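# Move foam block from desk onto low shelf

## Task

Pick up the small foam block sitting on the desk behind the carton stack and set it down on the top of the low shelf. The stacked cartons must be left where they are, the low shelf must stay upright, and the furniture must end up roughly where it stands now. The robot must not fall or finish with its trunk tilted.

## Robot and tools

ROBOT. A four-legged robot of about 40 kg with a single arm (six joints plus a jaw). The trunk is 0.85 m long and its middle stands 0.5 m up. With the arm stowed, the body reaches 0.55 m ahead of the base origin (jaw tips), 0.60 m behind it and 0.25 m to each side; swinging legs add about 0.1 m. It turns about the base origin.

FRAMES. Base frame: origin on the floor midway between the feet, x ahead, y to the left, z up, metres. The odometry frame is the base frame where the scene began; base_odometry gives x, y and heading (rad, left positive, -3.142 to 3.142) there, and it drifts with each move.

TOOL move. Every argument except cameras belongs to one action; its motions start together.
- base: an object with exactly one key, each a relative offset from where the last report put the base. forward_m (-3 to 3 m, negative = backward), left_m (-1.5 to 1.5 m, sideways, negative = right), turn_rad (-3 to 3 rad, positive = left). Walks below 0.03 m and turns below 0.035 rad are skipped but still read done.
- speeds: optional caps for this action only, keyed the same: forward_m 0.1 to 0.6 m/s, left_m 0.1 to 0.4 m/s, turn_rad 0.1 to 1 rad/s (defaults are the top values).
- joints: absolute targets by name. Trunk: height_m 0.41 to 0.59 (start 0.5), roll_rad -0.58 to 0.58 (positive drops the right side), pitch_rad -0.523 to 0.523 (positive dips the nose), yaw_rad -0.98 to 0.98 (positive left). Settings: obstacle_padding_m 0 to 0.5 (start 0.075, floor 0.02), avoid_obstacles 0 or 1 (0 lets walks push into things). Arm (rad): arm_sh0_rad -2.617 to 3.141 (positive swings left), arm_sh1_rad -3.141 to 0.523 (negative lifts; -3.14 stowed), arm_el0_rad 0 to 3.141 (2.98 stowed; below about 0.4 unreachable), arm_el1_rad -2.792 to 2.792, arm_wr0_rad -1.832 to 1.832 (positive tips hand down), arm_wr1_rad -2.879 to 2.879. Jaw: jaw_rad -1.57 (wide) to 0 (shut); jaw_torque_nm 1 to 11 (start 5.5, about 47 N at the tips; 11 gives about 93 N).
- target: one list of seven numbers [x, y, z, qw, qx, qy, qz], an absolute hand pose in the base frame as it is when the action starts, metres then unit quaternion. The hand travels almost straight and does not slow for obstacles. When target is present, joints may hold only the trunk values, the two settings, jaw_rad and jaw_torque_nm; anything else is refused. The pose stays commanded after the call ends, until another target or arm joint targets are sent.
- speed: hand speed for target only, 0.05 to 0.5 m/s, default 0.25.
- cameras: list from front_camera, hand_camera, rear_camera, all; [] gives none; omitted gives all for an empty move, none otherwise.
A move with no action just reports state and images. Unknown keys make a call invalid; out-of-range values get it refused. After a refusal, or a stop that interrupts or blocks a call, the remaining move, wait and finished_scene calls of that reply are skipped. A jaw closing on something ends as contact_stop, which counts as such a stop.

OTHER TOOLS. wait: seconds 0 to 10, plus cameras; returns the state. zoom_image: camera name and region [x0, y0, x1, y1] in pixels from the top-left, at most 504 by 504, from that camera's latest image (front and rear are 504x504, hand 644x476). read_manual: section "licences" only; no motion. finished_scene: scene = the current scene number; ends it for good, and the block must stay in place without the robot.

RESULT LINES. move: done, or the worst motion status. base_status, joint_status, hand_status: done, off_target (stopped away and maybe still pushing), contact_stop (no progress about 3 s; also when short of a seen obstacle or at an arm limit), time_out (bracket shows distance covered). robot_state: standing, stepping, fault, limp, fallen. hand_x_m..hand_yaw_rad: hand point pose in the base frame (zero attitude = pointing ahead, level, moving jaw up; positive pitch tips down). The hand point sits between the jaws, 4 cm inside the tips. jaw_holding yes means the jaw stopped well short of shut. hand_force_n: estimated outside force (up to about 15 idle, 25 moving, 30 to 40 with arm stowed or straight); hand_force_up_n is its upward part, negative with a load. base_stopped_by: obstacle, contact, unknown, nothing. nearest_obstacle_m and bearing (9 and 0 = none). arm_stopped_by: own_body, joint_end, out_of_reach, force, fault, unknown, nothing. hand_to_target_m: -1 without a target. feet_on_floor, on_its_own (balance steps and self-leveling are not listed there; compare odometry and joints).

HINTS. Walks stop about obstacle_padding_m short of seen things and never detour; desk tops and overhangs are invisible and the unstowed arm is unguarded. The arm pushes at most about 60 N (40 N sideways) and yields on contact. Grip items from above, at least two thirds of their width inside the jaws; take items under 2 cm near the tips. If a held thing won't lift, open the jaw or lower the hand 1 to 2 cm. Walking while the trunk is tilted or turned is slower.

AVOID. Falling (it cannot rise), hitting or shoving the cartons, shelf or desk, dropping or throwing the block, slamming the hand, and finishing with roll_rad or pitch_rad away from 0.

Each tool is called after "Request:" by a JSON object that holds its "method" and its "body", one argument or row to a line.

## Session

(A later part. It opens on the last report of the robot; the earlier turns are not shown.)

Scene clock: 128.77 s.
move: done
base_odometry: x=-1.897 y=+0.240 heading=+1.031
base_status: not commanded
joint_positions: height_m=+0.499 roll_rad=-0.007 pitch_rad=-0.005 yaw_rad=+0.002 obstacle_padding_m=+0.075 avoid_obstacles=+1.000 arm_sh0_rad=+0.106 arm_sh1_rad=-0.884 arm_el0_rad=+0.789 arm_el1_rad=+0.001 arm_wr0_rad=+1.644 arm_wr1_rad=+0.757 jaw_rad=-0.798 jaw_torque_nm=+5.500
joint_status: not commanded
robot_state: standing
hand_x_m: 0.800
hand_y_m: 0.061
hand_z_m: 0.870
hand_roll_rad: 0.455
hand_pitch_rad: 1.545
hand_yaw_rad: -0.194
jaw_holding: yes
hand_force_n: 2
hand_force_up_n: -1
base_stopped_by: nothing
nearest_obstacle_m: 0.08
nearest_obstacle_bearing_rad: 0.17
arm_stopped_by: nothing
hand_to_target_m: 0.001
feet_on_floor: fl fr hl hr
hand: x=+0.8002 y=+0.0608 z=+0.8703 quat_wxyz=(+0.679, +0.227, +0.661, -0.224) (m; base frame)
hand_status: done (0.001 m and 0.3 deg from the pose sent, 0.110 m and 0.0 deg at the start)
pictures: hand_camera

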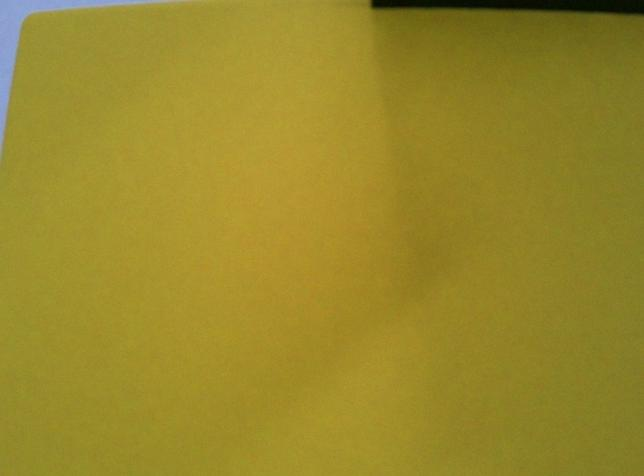

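Request:
{"method": "move", "body": {
  "joints": {"arm_sh0_rad": 0, "arm_sh1_rad": -2.2, "arm_el0_rad": 2.2, "arm_wr0_rad": 0.6}
}}

Request:
{"method": "move", "body": {
  "base": {"forward_m": -0.33},
  "speeds": {"forward_m": 0.3},
  "cameras": ["all"]
}}

Request:
{"method": "move", "body": {
  "base": {"left_m": -1.0},
  "speeds": {"left_m": 0.3},
  "cameras": ["all"]
}}

Request:
{"method": "move", "body": {
  "base": {"turn_rad": -3.0},
  "speeds": {"turn_rad": 0.6},
  "cameras": ["all"]
}}

Scene clock: 143.77 s.
move: done
base_odometry: x=-1.897 y=+0.243 heading=+1.031
base_status: not commanded
joint_positions: height_m=+0.499 roll_rad=-0.007 pitch_rad=-0.004 yaw_rad=+0.004 obstacle_padding_m=+0.075 avoid_obstacles=+1.000 arm_sh0_rad=+0.012 arm_sh1_rad=-2.188 arm_el0_rad=+2.191 arm_el1_rad=+0.001 arm_wr0_rad=+0.606 arm_wr1_rad=+0.757 jaw_rad=-0.798 jaw_torque_nm=+5.500
joint_status: all done
robot_state: standing
hand_x_m: 0.607
hand_y_m: 0.008
hand_z_m: 0.927
hand_roll_rad: 0.747
hand_pitch_rad: 0.606
hand_yaw_rad: 0.009
jaw_holding: yes
hand_force_n: 4
hand_force_up_n: 0
base_stopped_by: nothing
nearest_obstacle_m: 0.08
nearest_obstacle_bearing_rad: 0.17
arm_stopped_by: nothing
hand_to_target_m: -1.000
feet_on_floor: fl fr hl hr
hand: x=+0.6070 y=+0.0077 z=+0.9273 quat_wxyz=(+0.889, +0.347, +0.279, -0.105) (m; base frame)
hand_status: not commanded

Scene clock: 146.27 s.
move: done
base_odometry: x=-2.066 y=-0.039 heading=+1.029
base_status: done
joint_positions: height_m=+0.499 roll_rad=-0.009 pitch_rad=-0.003 yaw_rad=+0.007 obstacle_padding_m=+0.075 avoid_obstacles=+1.000 arm_sh0_rad=+0.001 arm_sh1_rad=-2.200 arm_el0_rad=+2.201 arm_el1_rad=+0.001 arm_wr0_rad=+0.602 arm_wr1_rad=+0.757 jaw_rad=-0.798 jaw_torque_nm=+5.500
joint_status: not commanded
robot_state: standing
hand_x_m: 0.606
hand_y_m: 0.005
hand_z_m: 0.926
hand_roll_rad: 0.745
hand_pitch_rad: 0.600
hand_yaw_rad: 0.001
jaw_holding: yes
hand_force_n: 2
hand_force_up_n: -1
base_stopped_by: nothing
nearest_obstacle_m: 0.09
nearest_obstacle_bearing_rad: 2.60
arm_stopped_by: nothing
hand_to_target_m: -1.000
feet_on_floor: fl fr hl hr
hand: x=+0.6060 y=+0.0049 z=+0.9261 quat_wxyz=(+0.890, +0.347, +0.276, -0.107) (m; base frame)
hand_status: not commanded
pictures: front_camera, hand_camera, rear_camera

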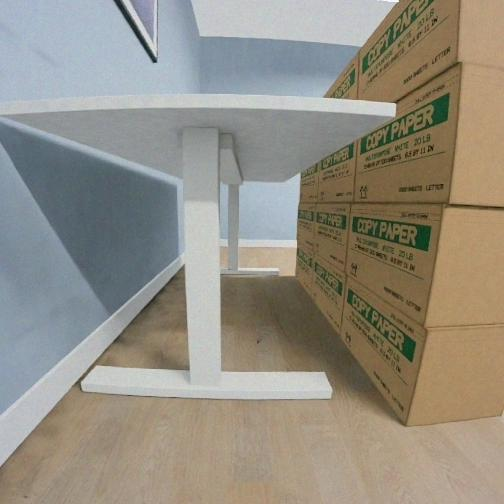

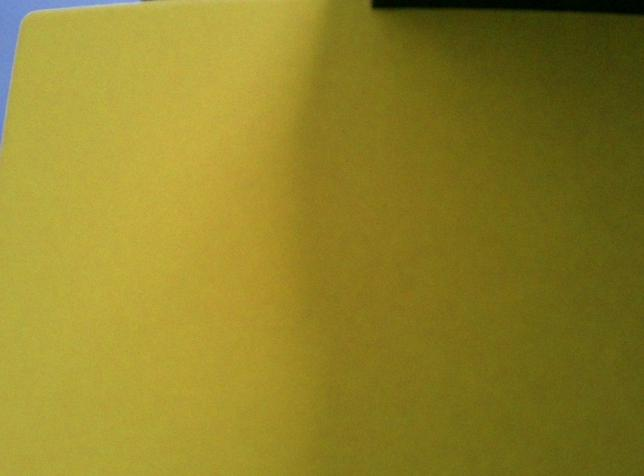

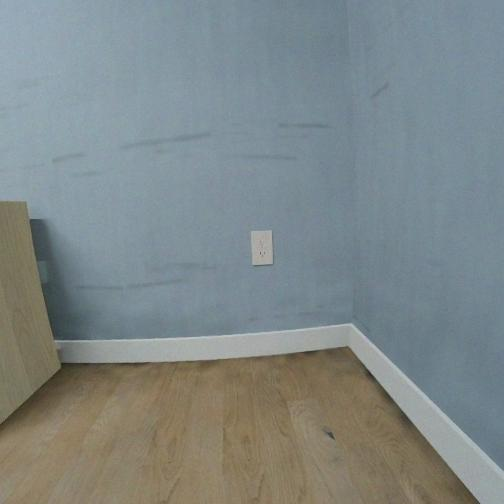

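Scene clock: 151.07 s.
move: done
base_odometry: x=-1.213 y=-0.554 heading=+1.028
base_status: done
joint_positions: height_m=+0.499 roll_rad=-0.008 pitch_rad=-0.004 yaw_rad=+0.004 obstacle_padding_m=+0.075 avoid_obstacles=+1.000 arm_sh0_rad=+0.001 arm_sh1_rad=-2.198 arm_el0_rad=+2.202 arm_el1_rad=+0.002 arm_wr0_rad=+0.601 arm_wr1_rad=+0.757 jaw_rad=-0.798 jaw_torque_nm=+5.500
joint_status: not commanded
robot_state: standing
hand_x_m: 0.606
hand_y_m: 0.005
hand_z_m: 0.926
hand_roll_rad: 0.747
hand_pitch_rad: 0.600
hand_yaw_rad: -0.002
jaw_holding: yes
hand_force_n: 2
hand_force_up_n: 0
base_stopped_by: nothing
nearest_obstacle_m: 0.12
nearest_obstacle_bearing_rad: -2.87
arm_stopped_by: nothing
hand_to_target_m: -1.000
feet_on_floor: fl fr hl hr
hand: x=+0.6059 y=+0.0055 z=+0.9263 quat_wxyz=(+0.889, +0.349, +0.275, -0.109) (m; base frame)
hand_status: not commanded
pictures: front_camera, hand_camera, rear_camera

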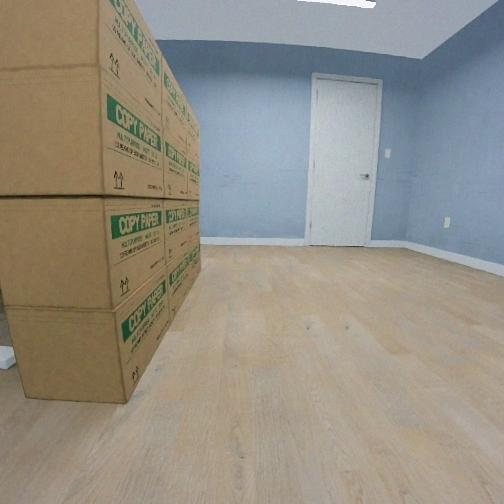

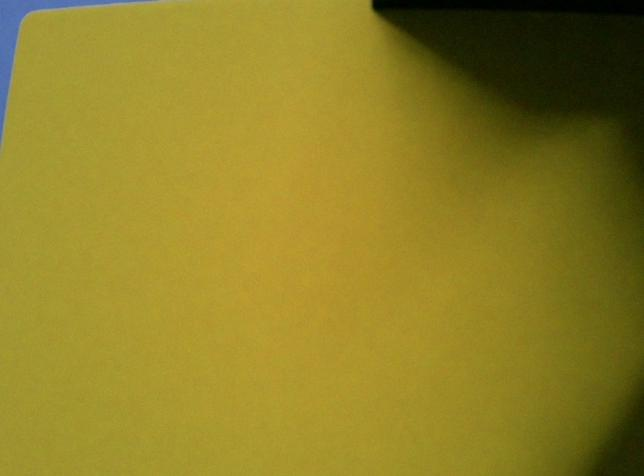

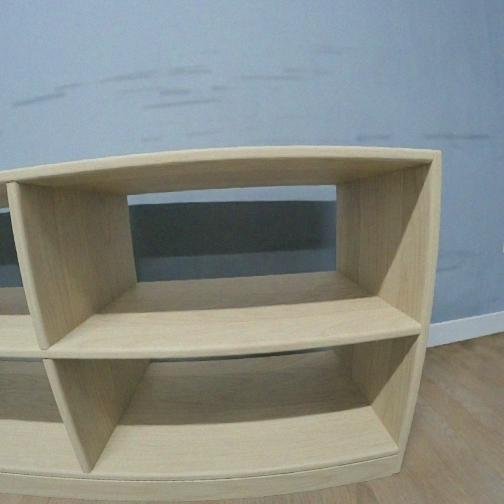

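Scene clock: 157.70 s.
move: done
base_odometry: x=-1.215 y=-0.555 heading=-1.979
base_status: done
joint_positions: height_m=+0.498 roll_rad=+0.011 pitch_rad=+0.007 yaw_rad=+0.018 obstacle_padding_m=+0.075 avoid_obstacles=+1.000 arm_sh0_rad=-0.001 arm_sh1_rad=-2.198 arm_el0_rad=+2.199 arm_el1_rad=+0.001 arm_wr0_rad=+0.600 arm_wr1_rad=+0.757 jaw_rad=-0.798 jaw_torque_nm=+5.500
joint_status: not commanded
robot_state: standing
hand_x_m: 0.604
hand_y_m: 0.007
hand_z_m: 0.920
hand_roll_rad: 0.770
hand_pitch_rad: 0.608
hand_yaw_rad: 0.023
jaw_holding: yes
hand_force_n: 2
hand_force_up_n: 0
base_stopped_by: nothing
nearest_obstacle_m: 0.24
nearest_obstacle_bearing_rad: -0.15
arm_stopped_by: nothing
hand_to_target_m: -1.000
feet_on_floor: fl fr hl hr
hand: x=+0.6043 y=+0.0073 z=+0.9198 quat_wxyz=(+0.886, +0.355, +0.282, -0.102) (m; base frame)
hand_status: not commanded
pictures: front_camera, hand_camera, rear_camera

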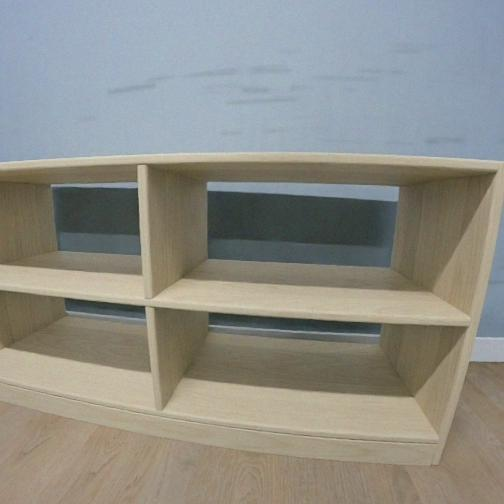

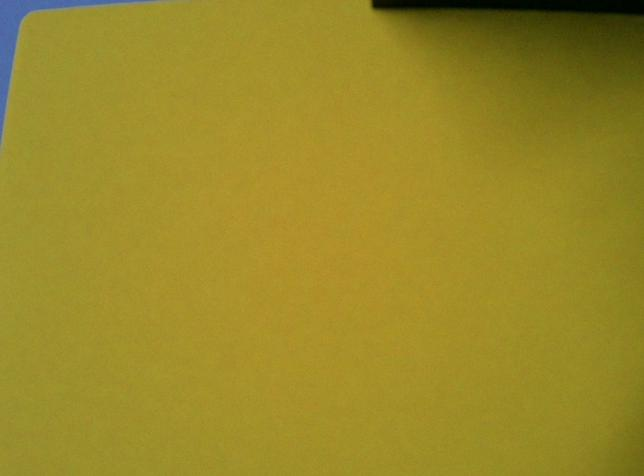

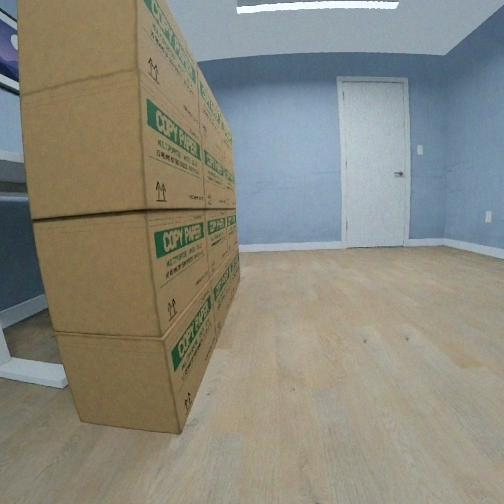

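Request:
{"method": "move", "body": {
  "base": {"forward_m": 0.12},
  "speeds": {"forward_m": 0.2}
}}

Request:
{"method": "move", "body": {
  "target": [0.83, 0.0, 0.78, 0.670, 0.2258, 0.670, -0.2258],
  "speed": 0.2,
  "cameras": ["all"]
}}

Scene clock: 202.87 s.
move: done
base_odometry: x=-1.264 y=-0.665 heading=-1.983
base_status: done
joint_positions: height_m=+0.499 roll_rad=+0.001 pitch_rad=+0.006 yaw_rad=+0.008 obstacle_padding_m=+0.075 avoid_obstacles=+1.000 arm_sh0_rad=+0.000 arm_sh1_rad=-2.198 arm_el0_rad=+2.199 arm_el1_rad=+0.001 arm_wr0_rad=+0.600 arm_wr1_rad=+0.757 jaw_rad=-0.798 jaw_torque_nm=+5.500
joint_status: not commanded
robot_state: standing
hand_x_m: 0.605
hand_y_m: 0.005
hand_z_m: 0.920
hand_roll_rad: 0.757
hand_pitch_rad: 0.608
hand_yaw_rad: 0.008
jaw_holding: yes
hand_force_n: 2
hand_force_up_n: 0
base_stopped_by: nothing
nearest_obstacle_m: 0.14
nearest_obstacle_bearing_rad: -0.21
arm_stopped_by: nothing
hand_to_target_m: -1.000
feet_on_floor: fl fr hl hr
hand: x=+0.6053 y=+0.0052 z=+0.9204 quat_wxyz=(+0.887, +0.352, +0.280, -0.107) (m; base frame)
hand_status: not commanded

Scene clock: 205.63 s.
move: done
base_odometry: x=-1.263 y=-0.662 heading=-1.983
base_status: not commanded
joint_positions: height_m=+0.498 roll_rad=+0.001 pitch_rad=+0.005 yaw_rad=+0.006 obstacle_padding_m=+0.075 avoid_obstacles=+1.000 arm_sh0_rad=-0.007 arm_sh1_rad=-0.831 arm_el0_rad=+0.910 arm_el1_rad=+0.005 arm_wr0_rad=+1.493 arm_wr1_rad=+0.654 jaw_rad=-0.798 jaw_torque_nm=+5.500
joint_status: not commanded
robot_state: standing
hand_x_m: 0.825
hand_y_m: 0.001
hand_z_m: 0.780
hand_roll_rad: 3.127
hand_pitch_rad: 1.563
hand_yaw_rad: 2.470
jaw_holding: yes
hand_force_n: 3
hand_force_up_n: -1
base_stopped_by: nothing
nearest_obstacle_m: 0.14
nearest_obstacle_bearing_rad: -0.21
arm_stopped_by: nothing
hand_to_target_m: 0.008
feet_on_floor: fl fr hl hr
hand: x=+0.8251 y=+0.0008 z=+0.7804 quat_wxyz=(+0.667, +0.229, +0.672, -0.227) (m; base frame)
hand_status: done (0.008 m and 0.6 deg from the pose sent, 0.265 m and 55.4 deg at the start)
pictures: front_camera, hand_camera, rear_camera

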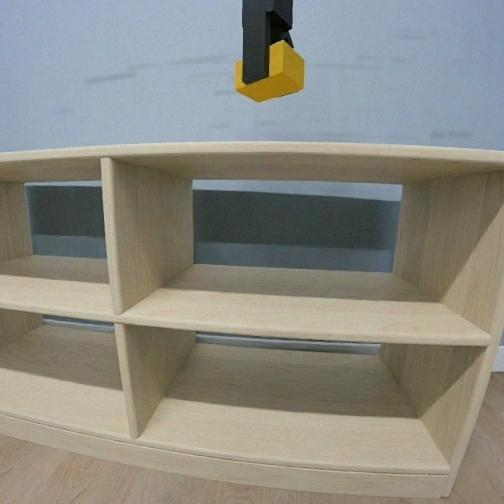

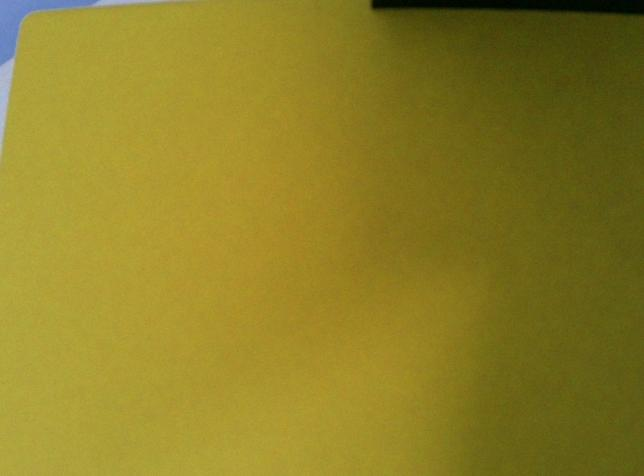

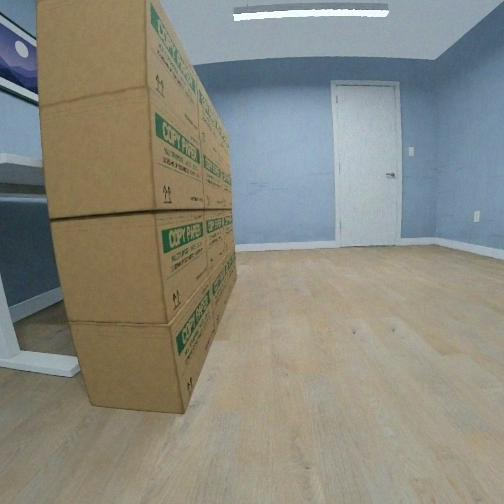

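Request:
{"method": "move", "body": {
  "target": [0.855, 0.0, 0.69, 0.670, 0.2258, 0.670, -0.2258],
  "speed": 0.1,
  "cameras": ["all"]
}}

Scene clock: 211.00 s.
move: done
base_odometry: x=-1.263 y=-0.661 heading=-1.983
base_status: not commanded
joint_positions: height_m=+0.499 roll_rad=+0.000 pitch_rad=+0.005 yaw_rad=+0.006 obstacle_padding_m=+0.075 avoid_obstacles=+1.000 arm_sh0_rad=-0.008 arm_sh1_rad=-0.692 arm_el0_rad=+0.903 arm_el1_rad=+0.005 arm_wr0_rad=+1.355 arm_wr1_rad=+0.654 jaw_rad=-0.798 jaw_torque_nm=+5.500
joint_status: not commanded
robot_state: standing
hand_x_m: 0.856
hand_y_m: 0.001
hand_z_m: 0.692
hand_roll_rad: 2.526
hand_pitch_rad: 1.567
hand_yaw_rad: 1.867
jaw_holding: yes
hand_force_n: 3
hand_force_up_n: -1
base_stopped_by: nothing
nearest_obstacle_m: 0.14
nearest_obstacle_bearing_rad: -0.21
arm_stopped_by: nothing
hand_to_target_m: 0.002
feet_on_floor: fl fr hl hr
hand: x=+0.8558 y=+0.0006 z=+0.6918 quat_wxyz=(+0.668, +0.230, +0.670, -0.228) (m; base frame)
hand_status: done (0.002 m and 0.5 deg from the pose sent, 0.095 m and 0.6 deg at the start)
pictures: front_camera, hand_camera, rear_camera

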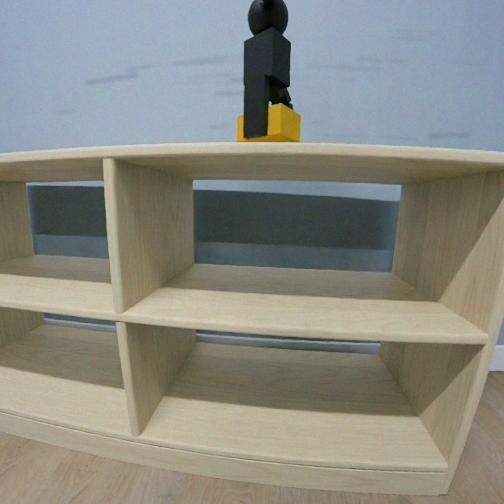

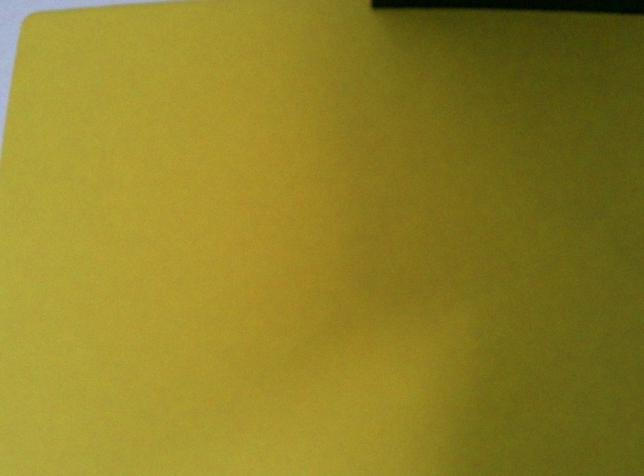

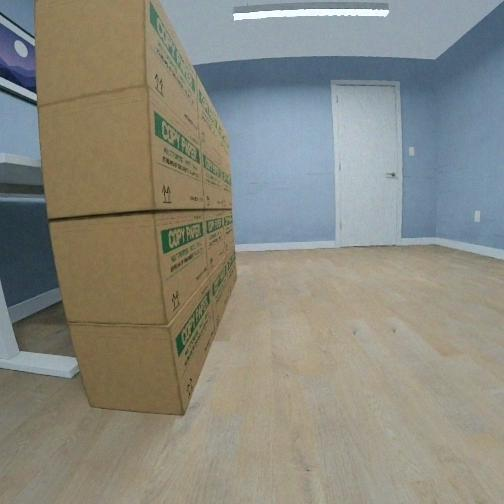

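Step down, checking the force.

Request:
{"method": "move", "body": {
  "target": [0.855, 0.0, 0.672, 0.670, 0.2258, 0.670, -0.2258],
  "speed": 0.05
}}

Request:
{"method": "move", "body": {
  "target": [0.855, 0.0, 0.657, 0.670, 0.2258, 0.670, -0.2258],
  "speed": 0.05,
  "cameras": ["front_camera"]
}}

Scene clock: 214.13 s.
move: done
base_odometry: x=-1.263 y=-0.661 heading=-1.983
base_status: not commanded
joint_positions: height_m=+0.498 roll_rad=+0.000 pitch_rad=+0.005 yaw_rad=+0.006 obstacle_padding_m=+0.075 avoid_obstacles=+1.000 arm_sh0_rad=-0.008 arm_sh1_rad=-0.675 arm_el0_rad=+0.921 arm_el1_rad=+0.005 arm_wr0_rad=+1.321 arm_wr1_rad=+0.654 jaw_rad=-0.798 jaw_torque_nm=+5.500
joint_status: not commanded
robot_state: standing
hand_x_m: 0.858
hand_y_m: 0.001
hand_z_m: 0.673
hand_roll_rad: 2.676
hand_pitch_rad: 1.566
hand_yaw_rad: 2.018
jaw_holding: yes
hand_force_n: 2
hand_force_up_n: -1
base_stopped_by: nothing
nearest_obstacle_m: 0.14
nearest_obstacle_bearing_rad: -0.21
arm_stopped_by: nothing
hand_to_target_m: 0.003
feet_on_floor: fl fr hl hr
hand: x=+0.8578 y=+0.0005 z=+0.6730 quat_wxyz=(+0.668, +0.230, +0.670, -0.227) (m; base frame)
hand_status: done (0.003 m and 0.5 deg from the pose sent, 0.020 m and 0.5 deg at the start)

Scene clock: 214.63 s.
move: done
base_odometry: x=-1.263 y=-0.661 heading=-1.983
base_status: not commanded
joint_positions: height_m=+0.499 roll_rad=+0.000 pitch_rad=+0.005 yaw_rad=+0.006 obstacle_padding_m=+0.075 avoid_obstacles=+1.000 arm_sh0_rad=-0.007 arm_sh1_rad=-0.665 arm_el0_rad=+0.940 arm_el1_rad=+0.005 arm_wr0_rad=+1.290 arm_wr1_rad=+0.654 jaw_rad=-0.798 jaw_torque_nm=+5.500
joint_status: not commanded
robot_state: standing
hand_x_m: 0.859
hand_y_m: 0.001
hand_z_m: 0.659
hand_roll_rad: 2.175
hand_pitch_rad: 1.567
hand_yaw_rad: 1.518
jaw_holding: yes
hand_force_n: 2
hand_force_up_n: -1
base_stopped_by: nothing
nearest_obstacle_m: 0.14
nearest_obstacle_bearing_rad: -0.21
arm_stopped_by: nothing
hand_to_target_m: 0.005
feet_on_floor: fl fr hl hr
hand: x=+0.8590 y=+0.0014 z=+0.6589 quat_wxyz=(+0.669, +0.230, +0.670, -0.227) (m; base frame)
hand_status: done (0.005 m and 0.5 deg from the pose sent, 0.016 m and 0.5 deg at the start)
pictures: front_camera

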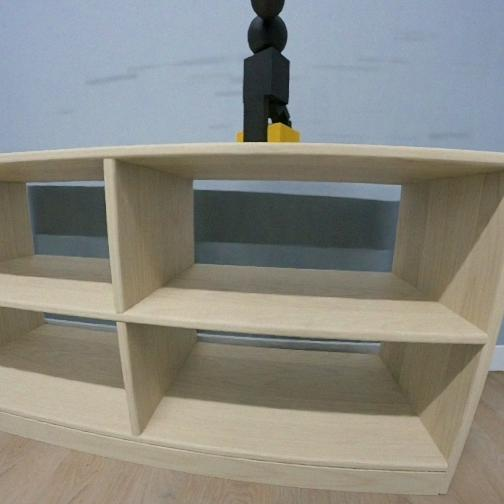

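Request:
{"method": "move", "body": {
  "target": [0.855, 0.0, 0.642, 0.670, 0.2258, 0.670, -0.2258],
  "speed": 0.05
}}

Request:
{"method": "move", "body": {
  "target": [0.855, 0.0, 0.630, 0.670, 0.2258, 0.670, -0.2258],
  "speed": 0.05,
  "cameras": ["front_camera"]
}}

Scene clock: 218.00 s.
move: done
base_odometry: x=-1.263 y=-0.661 heading=-1.983
base_status: not commanded
joint_positions: height_m=+0.499 roll_rad=+0.000 pitch_rad=+0.004 yaw_rad=+0.006 obstacle_padding_m=+0.075 avoid_obstacles=+1.000 arm_sh0_rad=-0.009 arm_sh1_rad=-0.663 arm_el0_rad=+0.958 arm_el1_rad=+0.004 arm_wr0_rad=+1.268 arm_wr1_rad=+0.654 jaw_rad=-0.798 jaw_torque_nm=+5.500
joint_status: not commanded
robot_state: standing
hand_x_m: 0.858
hand_y_m: 0.000
hand_z_m: 0.651
hand_roll_rad: 1.552
hand_pitch_rad: 1.567
hand_yaw_rad: 0.893
jaw_holding: yes
hand_force_n: 5
hand_force_up_n: 5
base_stopped_by: nothing
nearest_obstacle_m: 0.14
nearest_obstacle_bearing_rad: -0.21
arm_stopped_by: nothing
hand_to_target_m: 0.009
feet_on_floor: fl fr hl hr
hand: x=+0.8580 y=+0.0005 z=+0.6506 quat_wxyz=(+0.670, +0.230, +0.669, -0.227) (m; base frame)
hand_status: done (0.009 m and 0.5 deg from the pose sent, 0.017 m and 0.5 deg at the start)

Scene clock: 222.43 s.
move: off_target
base_odometry: x=-1.263 y=-0.661 heading=-1.983
base_status: not commanded
joint_positions: height_m=+0.498 roll_rad=+0.001 pitch_rad=+0.004 yaw_rad=+0.006 obstacle_padding_m=+0.075 avoid_obstacles=+1.000 arm_sh0_rad=-0.008 arm_sh1_rad=-0.668 arm_el0_rad=+0.968 arm_el1_rad=+0.001 arm_wr0_rad=+1.256 arm_wr1_rad=+0.654 jaw_rad=-0.798 jaw_torque_nm=+5.500
joint_status: not commanded
robot_state: standing
hand_x_m: 0.858
hand_y_m: 0.000
hand_z_m: 0.650
hand_roll_rad: 0.718
hand_pitch_rad: 1.561
hand_yaw_rad: 0.061
jaw_holding: yes
hand_force_n: 11
hand_force_up_n: 11
base_stopped_by: nothing
nearest_obstacle_m: 0.14
nearest_obstacle_bearing_rad: -0.21
arm_stopped_by: nothing
hand_to_target_m: 0.020
feet_on_floor: fl fr hl hr
hand: x=+0.8578 y=+0.0003 z=+0.6496 quat_wxyz=(+0.673, +0.229, +0.666, -0.227) (m; base frame)
hand_status: off_target (0.020 m and 0.7 deg from the pose sent, 0.021 m and 0.5 deg at the start)
pictures: front_camera

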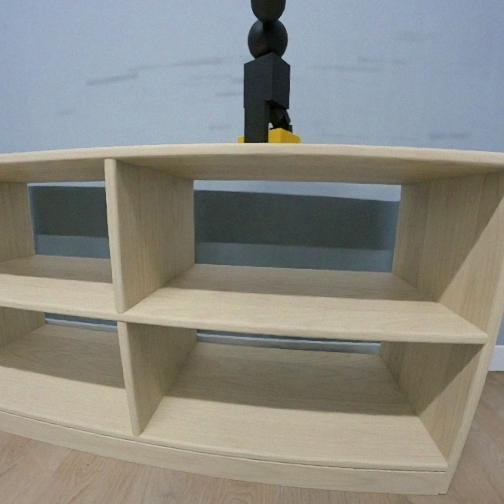

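Request:
{"method": "move", "body": {
  "target": [0.855, 0.0, 0.650, 0.670, 0.2258, 0.670, -0.2258],
  "speed": 0.05
}}

Request:
{"method": "move", "body": {
  "joints": {"jaw_rad": -1.2}
}}

Request:
{"method": "move", "body": {
  "target": [0.845, 0.0, 0.80, 0.670, 0.2258, 0.670, -0.2258],
  "speed": 0.1,
  "cameras": ["all"]
}}

Scene clock: 229.57 s.
move: done
base_odometry: x=-1.263 y=-0.661 heading=-1.983
base_status: not commanded
joint_positions: height_m=+0.498 roll_rad=+0.000 pitch_rad=+0.005 yaw_rad=+0.006 obstacle_padding_m=+0.075 avoid_obstacles=+1.000 arm_sh0_rad=-0.008 arm_sh1_rad=-0.672 arm_el0_rad=+0.972 arm_el1_rad=+0.001 arm_wr0_rad=+1.254 arm_wr1_rad=+0.654 jaw_rad=-0.798 jaw_torque_nm=+5.500
joint_status: not commanded
robot_state: standing
hand_x_m: 0.858
hand_y_m: 0.000
hand_z_m: 0.650
hand_roll_rad: 0.670
hand_pitch_rad: 1.560
hand_yaw_rad: 0.013
jaw_holding: yes
hand_force_n: 3
hand_force_up_n: -1
base_stopped_by: nothing
nearest_obstacle_m: 0.14
nearest_obstacle_bearing_rad: -0.21
arm_stopped_by: nothing
hand_to_target_m: 0.003
feet_on_floor: fl fr hl hr
hand: x=+0.8582 y=+0.0003 z=+0.6503 quat_wxyz=(+0.673, +0.229, +0.666, -0.227) (m; base frame)
hand_status: done (0.003 m and 0.7 deg from the pose sent, 0.003 m and 0.7 deg at the start)

Scene clock: 230.83 s.
move: done
base_odometry: x=-1.263 y=-0.661 heading=-1.983
base_status: not commanded
joint_positions: height_m=+0.498 roll_rad=+0.000 pitch_rad=+0.005 yaw_rad=+0.006 obstacle_padding_m=+0.075 avoid_obstacles=+1.000 arm_sh0_rad=-0.008 arm_sh1_rad=-0.672 arm_el0_rad=+0.973 arm_el1_rad=+0.001 arm_wr0_rad=+1.258 arm_wr1_rad=+0.654 jaw_rad=-1.200 jaw_torque_nm=+5.500
joint_status: all done
robot_state: standing
hand_x_m: 0.857
hand_y_m: 0.000
hand_z_m: 0.650
hand_roll_rad: 0.690
hand_pitch_rad: 1.565
hand_yaw_rad: 0.033
jaw_holding: no
hand_force_n: 4
hand_force_up_n: -2
base_stopped_by: nothing
nearest_obstacle_m: 0.14
nearest_obstacle_bearing_rad: -0.21
arm_stopped_by: nothing
hand_to_target_m: 0.002
feet_on_floor: fl fr hl hr
hand: x=+0.8572 y=+0.0002 z=+0.6498 quat_wxyz=(+0.671, +0.229, +0.667, -0.227) (m; base frame)
hand_status: not commanded

Scene clock: 233.10 s.
move: done
base_odometry: x=-1.263 y=-0.661 heading=-1.983
base_status: not commanded
joint_positions: height_m=+0.499 roll_rad=+0.001 pitch_rad=+0.005 yaw_rad=+0.006 obstacle_padding_m=+0.075 avoid_obstacles=+1.000 arm_sh0_rad=-0.007 arm_sh1_rad=-0.726 arm_el0_rad=+0.696 arm_el1_rad=+0.001 arm_wr0_rad=+1.603 arm_wr1_rad=+0.653 jaw_rad=-1.201 jaw_torque_nm=+5.500
joint_status: not commanded
robot_state: standing
hand_x_m: 0.840
hand_y_m: 0.000
hand_z_m: 0.799
hand_roll_rad: -2.582
hand_pitch_rad: 1.562
hand_yaw_rad: 3.045
jaw_holding: no
hand_force_n: 3
hand_force_up_n: -1
base_stopped_by: nothing
nearest_obstacle_m: 0.14
nearest_obstacle_bearing_rad: -0.21
arm_stopped_by: nothing
hand_to_target_m: 0.006
feet_on_floor: fl fr hl hr
hand: x=+0.8395 y=+0.0001 z=+0.7987 quat_wxyz=(+0.666, +0.227, +0.672, -0.229) (m; base frame)
hand_status: done (0.006 m and 0.6 deg from the pose sent, 0.151 m and 0.5 deg at the start)
pictures: front_camera, hand_camera, rear_camera

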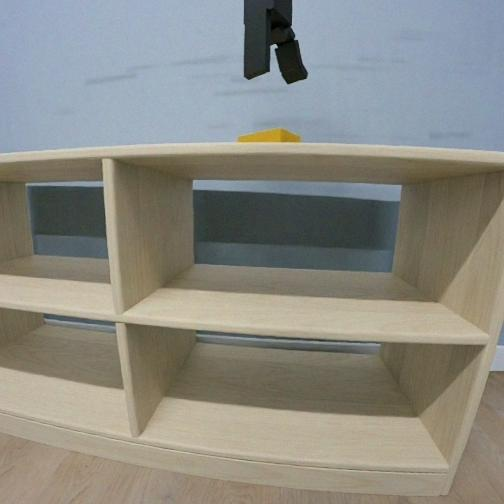

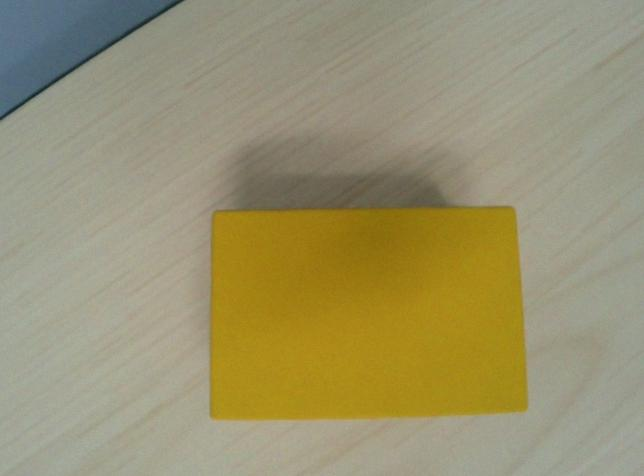

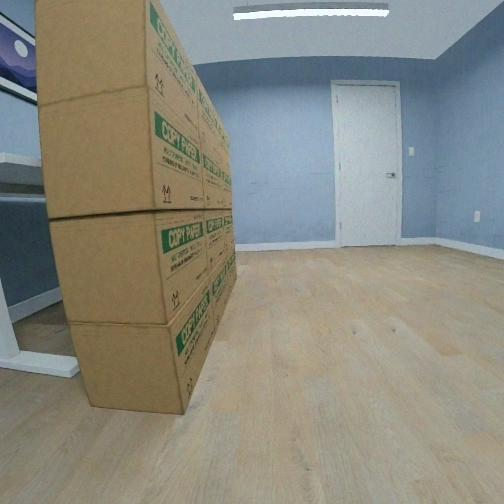

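Done well.

Request:
{"method": "finished_scene", "body": {
  "scene": 1
}}

The scene is finished: the task was done.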